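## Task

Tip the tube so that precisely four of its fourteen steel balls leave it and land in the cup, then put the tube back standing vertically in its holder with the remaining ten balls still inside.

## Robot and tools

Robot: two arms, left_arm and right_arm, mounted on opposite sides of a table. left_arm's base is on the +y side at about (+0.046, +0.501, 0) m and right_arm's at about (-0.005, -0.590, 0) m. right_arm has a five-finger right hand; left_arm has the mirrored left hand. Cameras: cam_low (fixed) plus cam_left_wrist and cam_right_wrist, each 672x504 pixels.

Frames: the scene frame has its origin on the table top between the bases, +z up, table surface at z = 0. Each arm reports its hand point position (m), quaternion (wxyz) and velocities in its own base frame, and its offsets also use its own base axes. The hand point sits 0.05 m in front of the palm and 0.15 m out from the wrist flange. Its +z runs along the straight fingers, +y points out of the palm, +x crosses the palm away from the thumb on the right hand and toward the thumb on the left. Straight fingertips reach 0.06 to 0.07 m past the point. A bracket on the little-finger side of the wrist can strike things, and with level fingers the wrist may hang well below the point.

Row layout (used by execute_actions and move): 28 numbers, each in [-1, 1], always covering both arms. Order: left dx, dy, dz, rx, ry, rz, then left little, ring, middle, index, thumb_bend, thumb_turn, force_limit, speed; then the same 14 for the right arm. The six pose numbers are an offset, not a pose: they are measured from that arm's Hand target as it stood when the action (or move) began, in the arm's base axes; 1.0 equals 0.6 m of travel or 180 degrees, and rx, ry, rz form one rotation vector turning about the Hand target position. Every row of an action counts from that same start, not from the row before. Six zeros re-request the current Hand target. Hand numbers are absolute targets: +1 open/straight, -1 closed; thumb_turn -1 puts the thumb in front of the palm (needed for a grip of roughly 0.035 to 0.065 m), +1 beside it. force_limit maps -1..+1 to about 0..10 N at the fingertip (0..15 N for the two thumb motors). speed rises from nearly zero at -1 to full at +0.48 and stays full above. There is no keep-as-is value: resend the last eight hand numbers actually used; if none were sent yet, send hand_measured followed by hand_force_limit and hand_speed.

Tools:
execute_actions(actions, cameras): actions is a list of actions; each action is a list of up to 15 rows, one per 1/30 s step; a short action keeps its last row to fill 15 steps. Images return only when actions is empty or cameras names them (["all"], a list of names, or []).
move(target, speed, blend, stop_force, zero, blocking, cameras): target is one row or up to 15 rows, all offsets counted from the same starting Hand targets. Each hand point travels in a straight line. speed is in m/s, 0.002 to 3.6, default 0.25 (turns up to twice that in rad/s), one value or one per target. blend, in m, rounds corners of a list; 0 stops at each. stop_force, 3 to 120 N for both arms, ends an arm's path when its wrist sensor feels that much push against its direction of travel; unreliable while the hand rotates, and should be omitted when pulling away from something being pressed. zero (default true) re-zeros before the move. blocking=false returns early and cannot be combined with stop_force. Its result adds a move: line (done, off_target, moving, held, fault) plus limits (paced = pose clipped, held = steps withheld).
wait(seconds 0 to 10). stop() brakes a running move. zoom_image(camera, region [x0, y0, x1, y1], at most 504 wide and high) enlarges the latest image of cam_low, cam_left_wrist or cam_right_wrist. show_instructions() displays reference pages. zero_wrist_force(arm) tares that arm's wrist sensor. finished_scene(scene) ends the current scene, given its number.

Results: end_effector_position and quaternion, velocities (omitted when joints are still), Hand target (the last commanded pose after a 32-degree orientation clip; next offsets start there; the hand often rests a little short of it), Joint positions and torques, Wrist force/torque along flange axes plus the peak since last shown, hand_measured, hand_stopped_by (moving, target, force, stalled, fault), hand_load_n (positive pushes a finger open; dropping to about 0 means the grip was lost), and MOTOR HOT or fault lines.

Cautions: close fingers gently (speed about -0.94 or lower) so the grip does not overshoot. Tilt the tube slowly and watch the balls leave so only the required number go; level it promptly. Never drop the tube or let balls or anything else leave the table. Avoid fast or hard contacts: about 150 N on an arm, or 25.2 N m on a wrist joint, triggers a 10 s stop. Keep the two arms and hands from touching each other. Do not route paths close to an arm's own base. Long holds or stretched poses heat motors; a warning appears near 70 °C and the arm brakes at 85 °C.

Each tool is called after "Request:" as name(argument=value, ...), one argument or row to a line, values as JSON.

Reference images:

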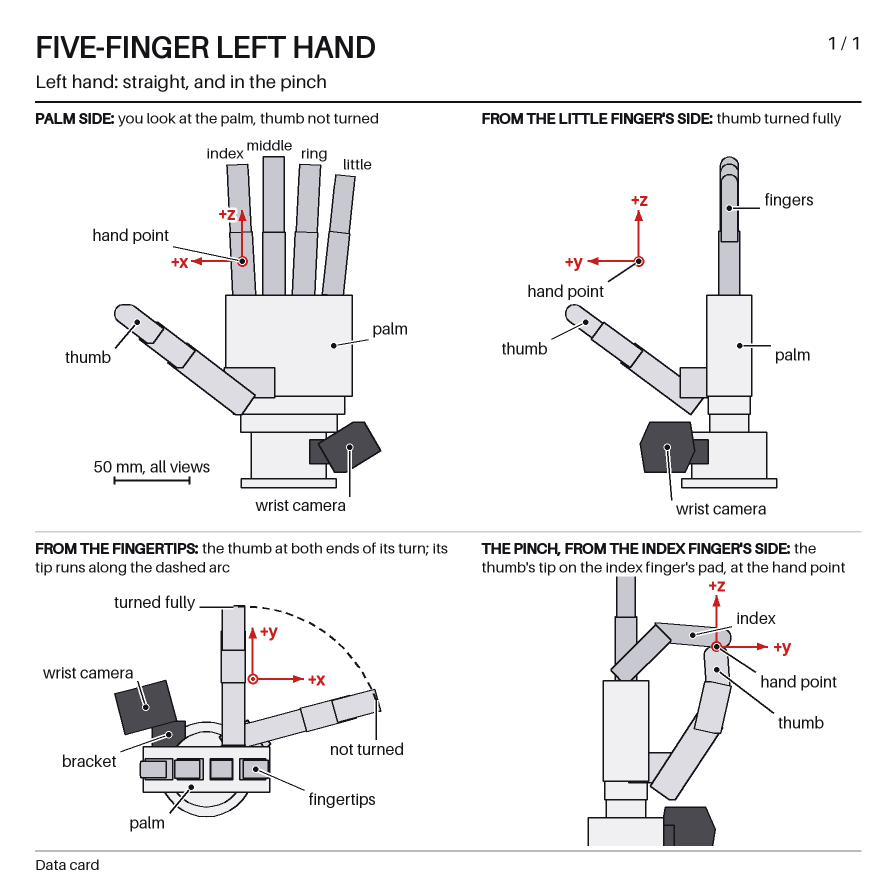

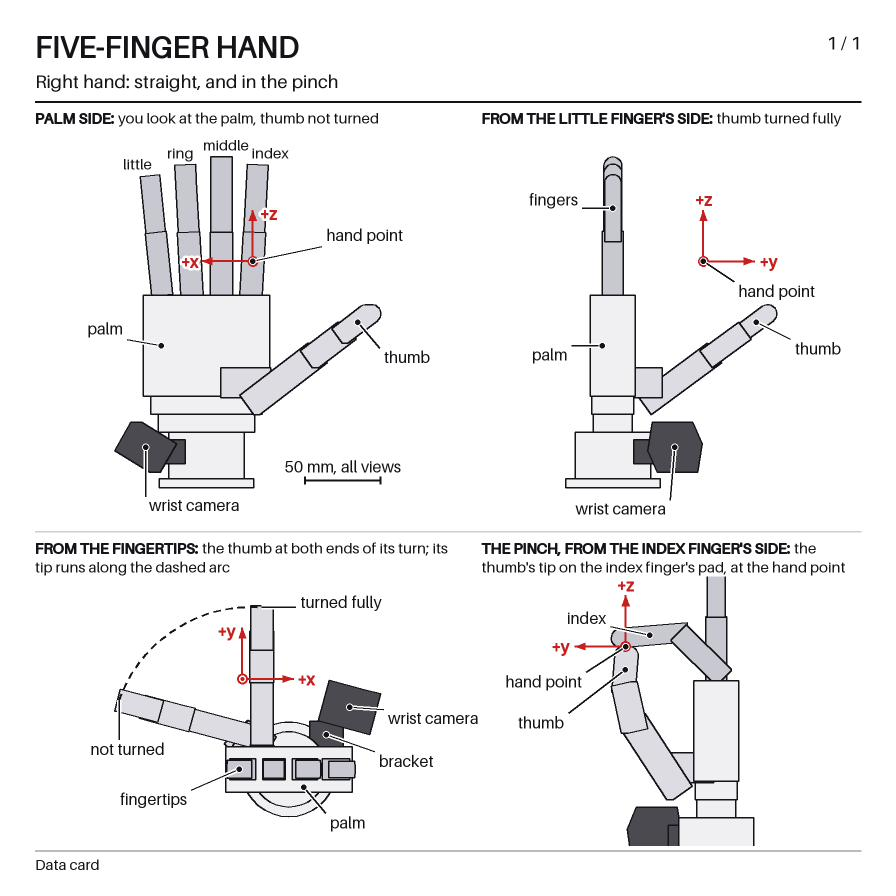

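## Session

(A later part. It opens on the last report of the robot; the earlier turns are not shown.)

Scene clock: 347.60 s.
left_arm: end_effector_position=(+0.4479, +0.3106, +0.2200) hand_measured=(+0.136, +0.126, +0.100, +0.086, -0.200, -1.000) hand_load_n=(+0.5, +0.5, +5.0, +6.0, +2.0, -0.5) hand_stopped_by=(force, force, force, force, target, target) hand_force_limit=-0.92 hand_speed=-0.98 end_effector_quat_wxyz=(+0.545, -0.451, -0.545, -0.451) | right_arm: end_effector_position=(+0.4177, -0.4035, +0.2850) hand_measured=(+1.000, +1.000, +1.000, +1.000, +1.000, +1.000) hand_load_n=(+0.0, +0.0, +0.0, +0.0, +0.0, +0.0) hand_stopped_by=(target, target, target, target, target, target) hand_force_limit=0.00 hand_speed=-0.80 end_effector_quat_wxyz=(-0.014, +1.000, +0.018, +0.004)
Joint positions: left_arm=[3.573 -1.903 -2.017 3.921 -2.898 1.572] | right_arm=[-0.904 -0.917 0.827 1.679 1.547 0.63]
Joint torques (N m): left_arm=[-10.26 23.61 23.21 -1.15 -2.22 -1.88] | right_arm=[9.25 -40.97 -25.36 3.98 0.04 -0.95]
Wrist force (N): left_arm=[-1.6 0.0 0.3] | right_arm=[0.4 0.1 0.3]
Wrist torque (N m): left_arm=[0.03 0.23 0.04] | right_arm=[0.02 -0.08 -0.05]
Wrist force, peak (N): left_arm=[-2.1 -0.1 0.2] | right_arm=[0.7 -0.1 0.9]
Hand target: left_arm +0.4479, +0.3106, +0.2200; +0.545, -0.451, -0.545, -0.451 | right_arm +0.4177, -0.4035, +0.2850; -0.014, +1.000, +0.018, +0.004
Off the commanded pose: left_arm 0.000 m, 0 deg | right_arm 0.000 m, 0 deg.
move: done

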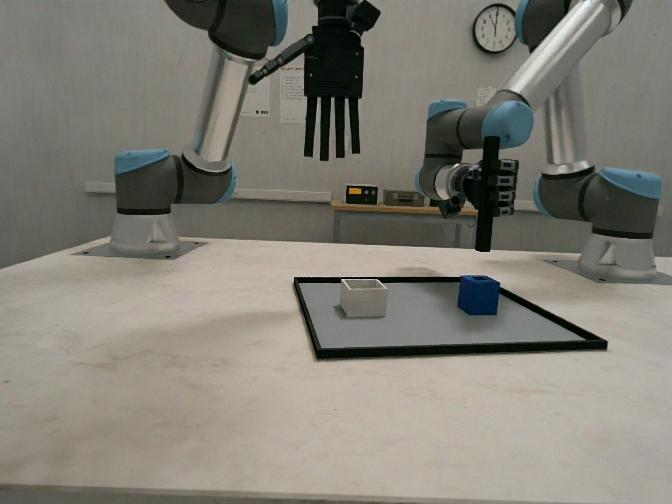

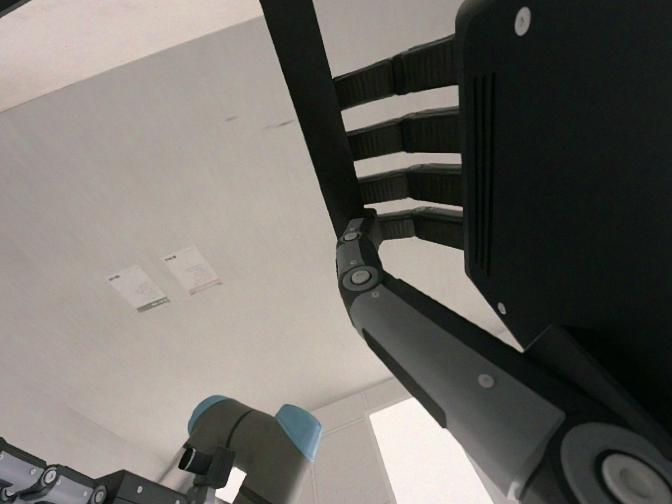

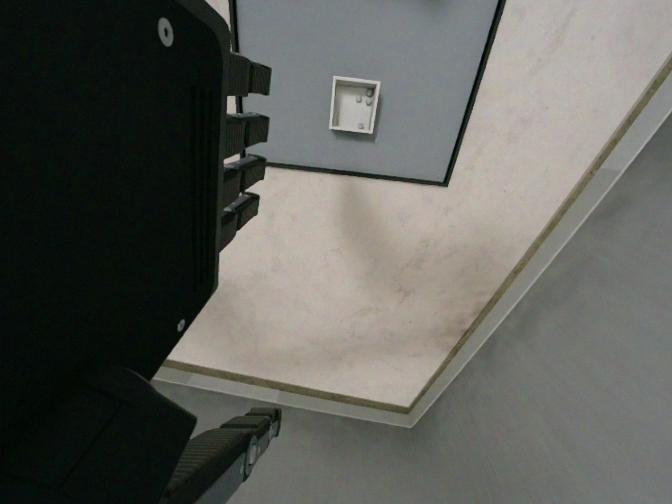

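Request:
move(
  target=[0,0,-0.14,0,0,0,0.1,0.1,-0.25,-0.25,-0.2,-1,-0.92,-0.985,0,0,0,0,0,0,1,1,1,1,1,1,0,-0.8],
  speed=0.05,
  stop_force=5,
  cameras=["cam_low", "cam_left_wrist"],
)

Scene clock: 353.20 s.
left_arm: end_effector_position=(+0.4479, +0.3105, +0.1360) hand_measured=(+0.136, +0.126, +0.100, +0.086, -0.200, -1.000) hand_load_n=(+0.5, +0.5, +5.0, +6.0, +2.5, -0.5) hand_stopped_by=(force, force, force, force, target, target) hand_force_limit=-0.92 hand_speed=-0.98 end_effector_quat_wxyz=(+0.545, -0.451, -0.545, -0.451) | right_arm: end_effector_position=(+0.4177, -0.4035, +0.2850) hand_measured=(+1.000, +1.000, +1.000, +1.000, +1.000, +1.000) hand_load_n=(+0.0, +0.0, +0.0, +0.0, +0.0, +0.0) hand_stopped_by=(target, target, target, target, target, target) hand_force_limit=0.00 hand_speed=-0.80 end_effector_quat_wxyz=(-0.014, +1.000, +0.018, +0.004)
Joint positions: left_arm=[3.573 -2.075 -2.065 4.14 -2.898 1.571] | right_arm=[-0.904 -0.917 0.827 1.679 1.547 0.63]
Joint torques (N m): left_arm=[6.02 26.24 3.66 2.26 1.52 1.94] | right_arm=[10.35 -39.25 -24.85 4 0.13 -1.23]
Wrist force (N): left_arm=[-1.4 0.0 0.7] | right_arm=[0.6 -0.2 0.5]
Wrist torque (N m): left_arm=[0.03 0.27 -0.16] | right_arm=[-0.04 -0.12 -0.05]
Wrist force, peak (N): left_arm=[-1.8 0.2 0.8] | right_arm=[0.7 0.0 0.8]
Hand target: left_arm +0.4479, +0.3106, +0.1360; +0.545, -0.451, -0.545, -0.451 | right_arm +0.4177, -0.4035, +0.2850; -0.014, +1.000, +0.018, +0.004
Off the commanded pose: left_arm 0.000 m, 0 deg | right_arm 0.000 m, 0 deg.
move: done
Images, in order (width x height): cam_low 672x504, cam_left_wrist 672x504.

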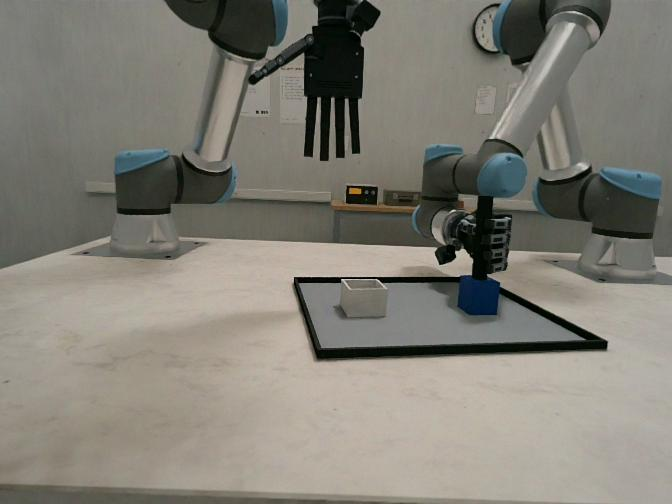

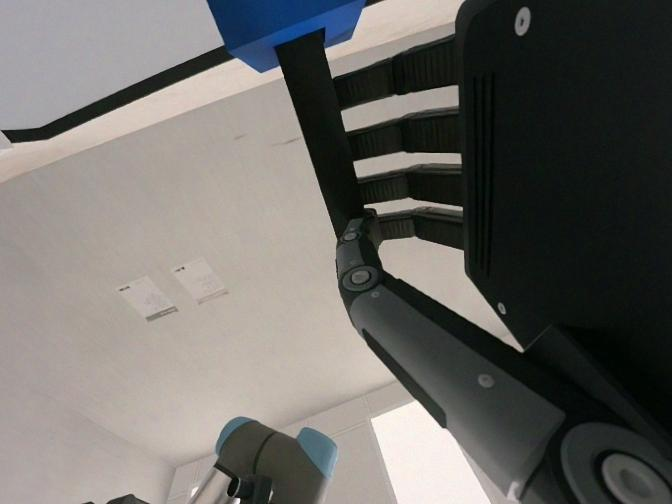

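Inside the holder cleanly. Final lowering.

Request:
move(
  target=[0,0,-0.0145,0,0,0,0.1,0.1,-0.25,-0.25,-0.2,-1,-0.92,-0.985,0,0,0,0,0,0,1,1,1,1,1,1,0,-0.8],
  speed=0.015,
  stop_force=4,
)

Scene clock: 356.73 s.
left_arm: end_effector_position=(+0.4478, +0.3105, +0.1278) hand_measured=(+0.136, +0.126, +0.100, +0.086, -0.200, -1.000) hand_load_n=(+0.5, +1.0, +5.5, +6.0, +3.5, +0.5) hand_stopped_by=(force, force, force, force, target, target) hand_force_limit=-0.92 hand_speed=-0.98 end_effector_quat_wxyz=(+0.545, -0.451, -0.545, -0.451) | right_arm: end_effector_position=(+0.4177, -0.4035, +0.2850) hand_measured=(+1.000, +1.000, +1.000, +1.000, +1.000, +1.000) hand_load_n=(+0.0, +0.0, +0.0, +0.0, +0.0, +0.0) hand_stopped_by=(target, target, target, target, target, target) hand_force_limit=0.00 hand_speed=-0.80 end_effector_quat_wxyz=(-0.014, +1.000, +0.018, +0.004)
Joint positions: left_arm=[3.573 -2.094 -2.067 4.16 -2.898 1.571] | right_arm=[-0.904 -0.917 0.827 1.679 1.547 0.63]
Joint torques (N m): left_arm=[3.88 40.94 12.79 -1.72 0.94 1.34] | right_arm=[10.36 -41.08 -24.82 4.12 -0.04 -1.21]
Wrist force (N): left_arm=[2.1 -0.5 2.0] | right_arm=[0.9 0.0 0.6]
Wrist torque (N m): left_arm=[0.01 0.37 0.02] | right_arm=[-0.02 -0.18 -0.02]
Wrist force, peak (N): left_arm=[5.3 -1.0 2.2] | right_arm=[0.9 0.0 0.6]
Hand target: left_arm +0.4479, +0.3106, +0.1278; +0.545, -0.451, -0.545, -0.451 (not the last commanded pose) | right_arm +0.4177, -0.4035, +0.2850; -0.014, +1.000, +0.018, +0.004
Off the commanded pose: left_arm 0.001 m, 0 deg | right_arm 0.000 m, 0 deg.
move: contact (left_arm)

Request:
move(
  target=[0,0,0,0,0,0,0.35,0.35,0.15,0.15,-0.2,-1,-0.92,-0.9,0,0,0,0,0,0,1,1,1,1,1,1,0,-0.8],
)

Request:
move(
  target=[0,0,0,0,0,0,0.6,0.6,0.6,0.6,0.3,-1,-0.9,-0.6,0,0,0,0,0,0,1,1,1,1,1,1,0,-0.8],
  cameras=["cam_low", "cam_left_wrist"],
)

Scene clock: 359.80 s.
left_arm: end_effector_position=(+0.4479, +0.3106, +0.1278) hand_measured=(+0.350, +0.350, +0.150, +0.150, -0.200, -1.000) hand_load_n=(+0.0, +0.0, +0.0, +0.0, +0.0, +0.0) hand_stopped_by=(target, target, target, target, target, target) hand_force_limit=-0.92 hand_speed=-0.90 end_effector_quat_wxyz=(+0.545, -0.451, -0.545, -0.451) | right_arm: end_effector_position=(+0.4177, -0.4035, +0.2850) hand_measured=(+1.000, +1.000, +1.000, +1.000, +1.000, +1.000) hand_load_n=(+0.0, +0.0, +0.0, +0.0, +0.0, +0.0) hand_stopped_by=(target, target, target, target, target, target) hand_force_limit=0.00 hand_speed=-0.80 end_effector_quat_wxyz=(-0.014, +1.000, +0.018, +0.004)
Joint positions: left_arm=[3.573 -2.094 -2.067 4.16 -2.898 1.571] | right_arm=[-0.904 -0.917 0.827 1.679 1.547 0.63]
Joint torques (N m): left_arm=[4.89 40.81 15.11 -0.53 1.11 1.32] | right_arm=[9.95 -38.88 -23.9 4.07 -0.22 -1.59]
Wrist force (N): left_arm=[-1.0 0.0 0.3] | right_arm=[0.6 0.1 0.4]
Wrist torque (N m): left_arm=[0.03 0.25 -0.04] | right_arm=[0.02 -0.13 -0.03]
Wrist force, peak (N): left_arm=[2.0 -0.5 2.2] | right_arm=[0.9 0.4 0.5]
Hand target: left_arm +0.4479, +0.3106, +0.1278; +0.545, -0.451, -0.545, -0.451 | right_arm +0.4177, -0.4035, +0.2850; -0.014, +1.000, +0.018, +0.004
Off the commanded pose: left_arm 0.000 m, 0 deg | right_arm 0.000 m, 0 deg.
move: done

Scene clock: 360.97 s.
left_arm: end_effector_position=(+0.4479, +0.3106, +0.1278) hand_measured=(+0.600, +0.600, +0.600, +0.600, +0.300, -1.000) hand_load_n=(+0.0, +0.0, +0.0, +0.0, +0.0, +0.0) hand_stopped_by=(target, target, target, target, target, target) hand_force_limit=-0.90 hand_speed=-0.60 end_effector_quat_wxyz=(+0.545, -0.451, -0.545, -0.451) | right_arm: end_effector_position=(+0.4177, -0.4035, +0.2850) hand_measured=(+1.000, +1.000, +1.000, +1.000, +1.000, +1.000) hand_load_n=(+0.0, +0.0, +0.0, +0.0, +0.0, +0.0) hand_stopped_by=(target, target, target, target, target, target) hand_force_limit=0.00 hand_speed=-0.80 end_effector_quat_wxyz=(-0.014, +1.000, +0.018, +0.004)
Joint positions: left_arm=[3.573 -2.094 -2.067 4.16 -2.898 1.571] | right_arm=[-0.904 -0.917 0.827 1.679 1.547 0.63]
Joint torques (N m): left_arm=[3.61 41.11 15.73 0.25 1.05 1.22] | right_arm=[9.75 -40.65 -24.48 4.15 -0.08 -1.49]
Wrist force (N): left_arm=[-1.1 0.0 0.1] | right_arm=[0.8 -0.1 0.4]
Wrist torque (N m): left_arm=[0.05 0.26 -0.05] | right_arm=[-0.02 -0.16 -0.03]
Wrist force, peak (N): left_arm=[-1.2 0.0 0.2] | right_arm=[0.9 0.2 0.4]
Hand target: left_arm +0.4479, +0.3106, +0.1278; +0.545, -0.451, -0.545, -0.451 | right_arm +0.4177, -0.4035, +0.2850; -0.014, +1.000, +0.018, +0.004
Off the commanded pose: left_arm 0.000 m, 0 deg | right_arm 0.000 m, 0 deg.
move: done
Images, in order (width x height): cam_low 672x504, cam_left_wrist 672x504.

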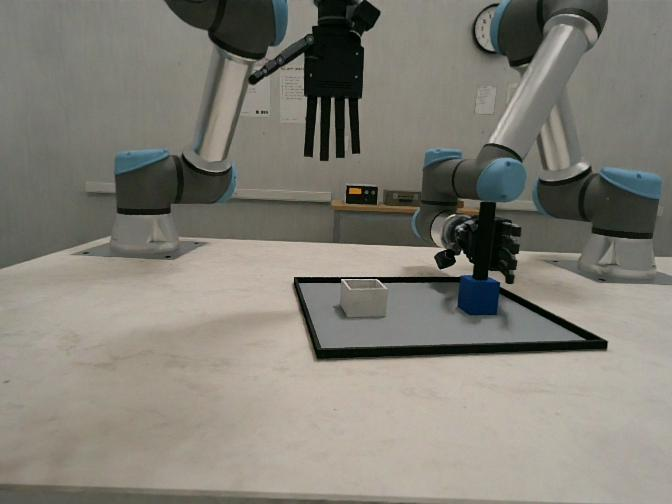

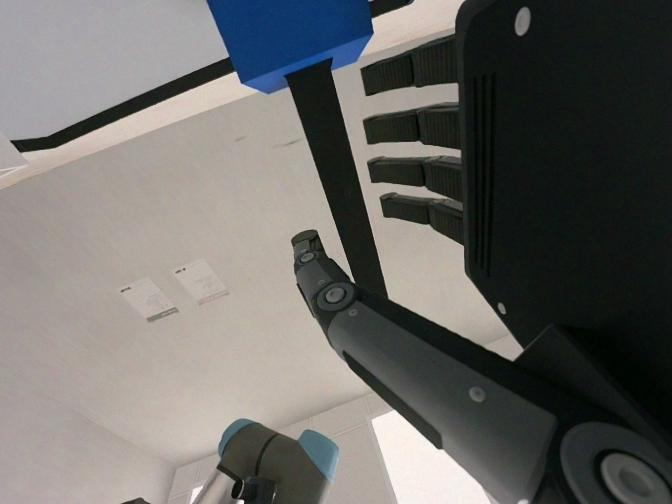

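Now open fully and retreat.

Request:
move(
  target=[0,0,0,0,0,0,1,1,1,1,0.6,-1,-0.9,-0.4,0,0,0,0,0,0,1,1,1,1,1,1,0,-0.8],
)

Request:
move(
  target=[
    [0.0233,-0.1228,0,0,0,0,1,1,1,1,0.6,-1,-0.9,-0.4,0,0,0,0,0,0,1,1,1,1,1,1,0,-0.8],
    [0.0372,-0.196,0.05,0,0,0,1,1,1,1,0.6,-1,-0.9,-0.4,0,0,0,0,0,0,1,1,1,1,1,1,0,-0.8],
  ],
  speed=0.08,
  blend=0.02,
  cameras=["all"],
)

Request:
zoom_image(
  camera="cam_right_wrist",
  region=[325, 65, 385, 140],
)

Request:
zoom_image(
  camera="cam_low",
  region=[420, 180, 560, 340],
)

Scene clock: 365.83 s.
left_arm: end_effector_position=(+0.4479, +0.3106, +0.1278) hand_measured=(+1.000, +1.000, +1.000, +1.000, +0.600, -1.000) hand_load_n=(+0.0, +0.0, +0.0, +0.0, +0.0, +0.0) hand_stopped_by=(target, target, target, target, target, target) hand_force_limit=-0.90 hand_speed=-0.40 end_effector_quat_wxyz=(+0.545, -0.451, -0.545, -0.451) | right_arm: end_effector_position=(+0.4177, -0.4035, +0.2850) hand_measured=(+1.000, +1.000, +1.000, +1.000, +1.000, +1.000) hand_load_n=(+0.0, +0.0, +0.0, +0.0, +0.0, +0.0) hand_stopped_by=(target, target, target, target, target, target) hand_force_limit=0.00 hand_speed=-0.80 end_effector_quat_wxyz=(-0.014, +1.000, +0.018, +0.004)
Joint positions: left_arm=[3.573 -2.094 -2.067 4.16 -2.898 1.571] | right_arm=[-0.904 -0.917 0.827 1.679 1.547 0.63]
Joint torques (N m): left_arm=[3.64 40.24 14.92 1.87 1.16 1.07] | right_arm=[10.23 -39.93 -25.29 4.12 0 -1.77]
Wrist force (N): left_arm=[-0.7 -0.1 0.3] | right_arm=[0.6 0.0 0.6]
Wrist torque (N m): left_arm=[0.01 0.21 -0.02] | right_arm=[-0.02 -0.12 -0.05]
Wrist force, peak (N): left_arm=[-1.1 0.0 0.4] | right_arm=[1.1 0.1 0.6]
Hand target: left_arm +0.4479, +0.3106, +0.1278; +0.545, -0.451, -0.545, -0.451 | right_arm +0.4177, -0.4035, +0.2850; -0.014, +1.000, +0.018, +0.004
Off the commanded pose: left_arm 0.000 m, 0 deg | right_arm 0.000 m, 0 deg.
move: done

Scene clock: 368.17 s.
left_arm: end_effector_position=(+0.4702, +0.1930, +0.1578) hand_measured=(+1.000, +1.000, +1.000, +1.000, +0.600, -1.000) hand_load_n=(+0.0, +0.0, +0.0, +0.0, +0.0, +0.0) hand_stopped_by=(target, target, target, target, target, target) hand_force_limit=-0.90 hand_speed=-0.40 end_effector_quat_wxyz=(+0.544, -0.451, -0.545, -0.451) | right_arm: end_effector_position=(+0.4177, -0.4035, +0.2850) hand_measured=(+1.000, +1.000, +1.000, +1.000, +1.000, +1.000) hand_load_n=(+0.0, +0.0, +0.0, +0.0, +0.0, +0.0) hand_stopped_by=(target, target, target, target, target, target) hand_force_limit=0.00 hand_speed=-0.80 end_effector_quat_wxyz=(-0.014, +1.000, +0.018, +0.004)
Joint positions: left_arm=[3.295 -2.06 -1.996 4.091 -3.176 1.606] | right_arm=[-0.904 -0.917 0.827 1.679 1.547 0.63]
Joint torques (N m): left_arm=[-10.04 26.56 20.24 -1.73 -2.33 -1.96] | right_arm=[10.24 -38.82 -23.62 4.19 -0.03 -1.58]
Wrist force (N): left_arm=[-1.0 0.1 0.0] | right_arm=[0.5 0.0 0.5]
Wrist torque (N m): left_arm=[0.05 0.23 0.04] | right_arm=[-0.02 -0.11 -0.04]
Wrist force, peak (N): left_arm=[-1.0 -0.2 0.9] | right_arm=[0.9 0.1 0.4]
Hand target: left_arm +0.4702, +0.1930, +0.1578; +0.545, -0.451, -0.545, -0.451 | right_arm +0.4177, -0.4035, +0.2850; -0.014, +1.000, +0.018, +0.004
Off the commanded pose: left_arm 0.000 m, 0 deg | right_arm 0.000 m, 0 deg.
move: done

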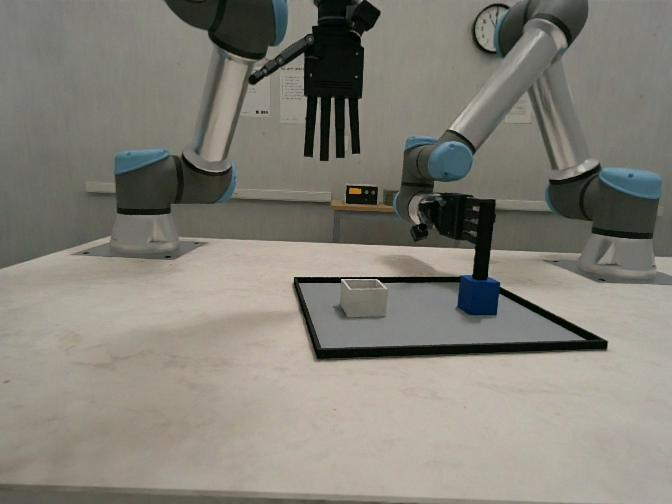

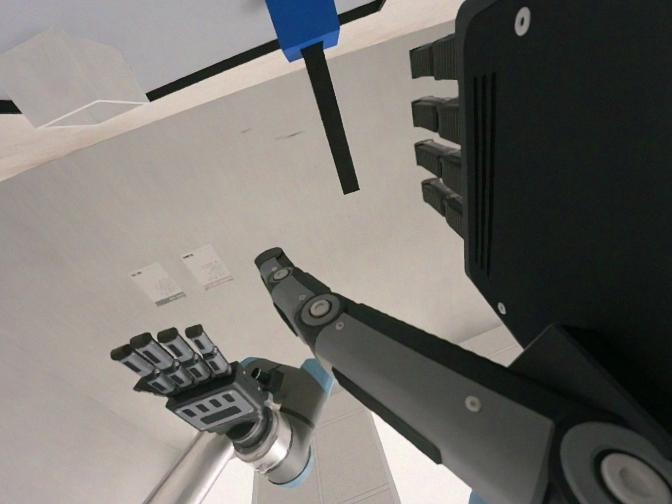

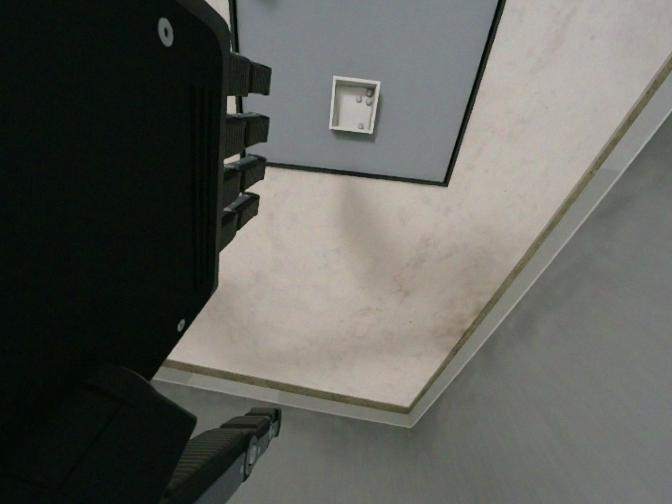

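Scaled by 6.720 from the camera's 672x504 image, which has a finer 960x720 frame.

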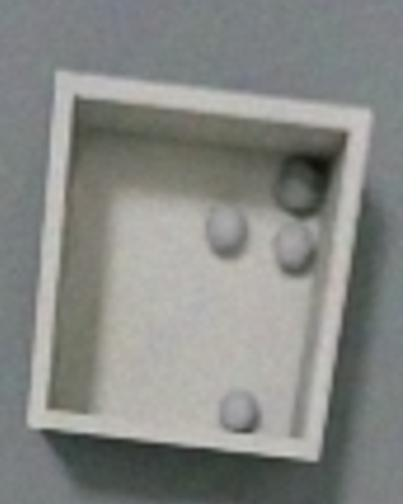

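Scaled by 3.150 from the camera's 672x504 image, which has a finer 960x720 frame.

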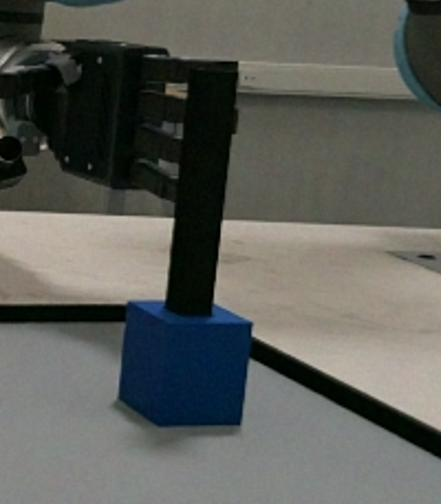

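Request:
finished_scene(
  scene=2,
)

The scene is finished: the task was done.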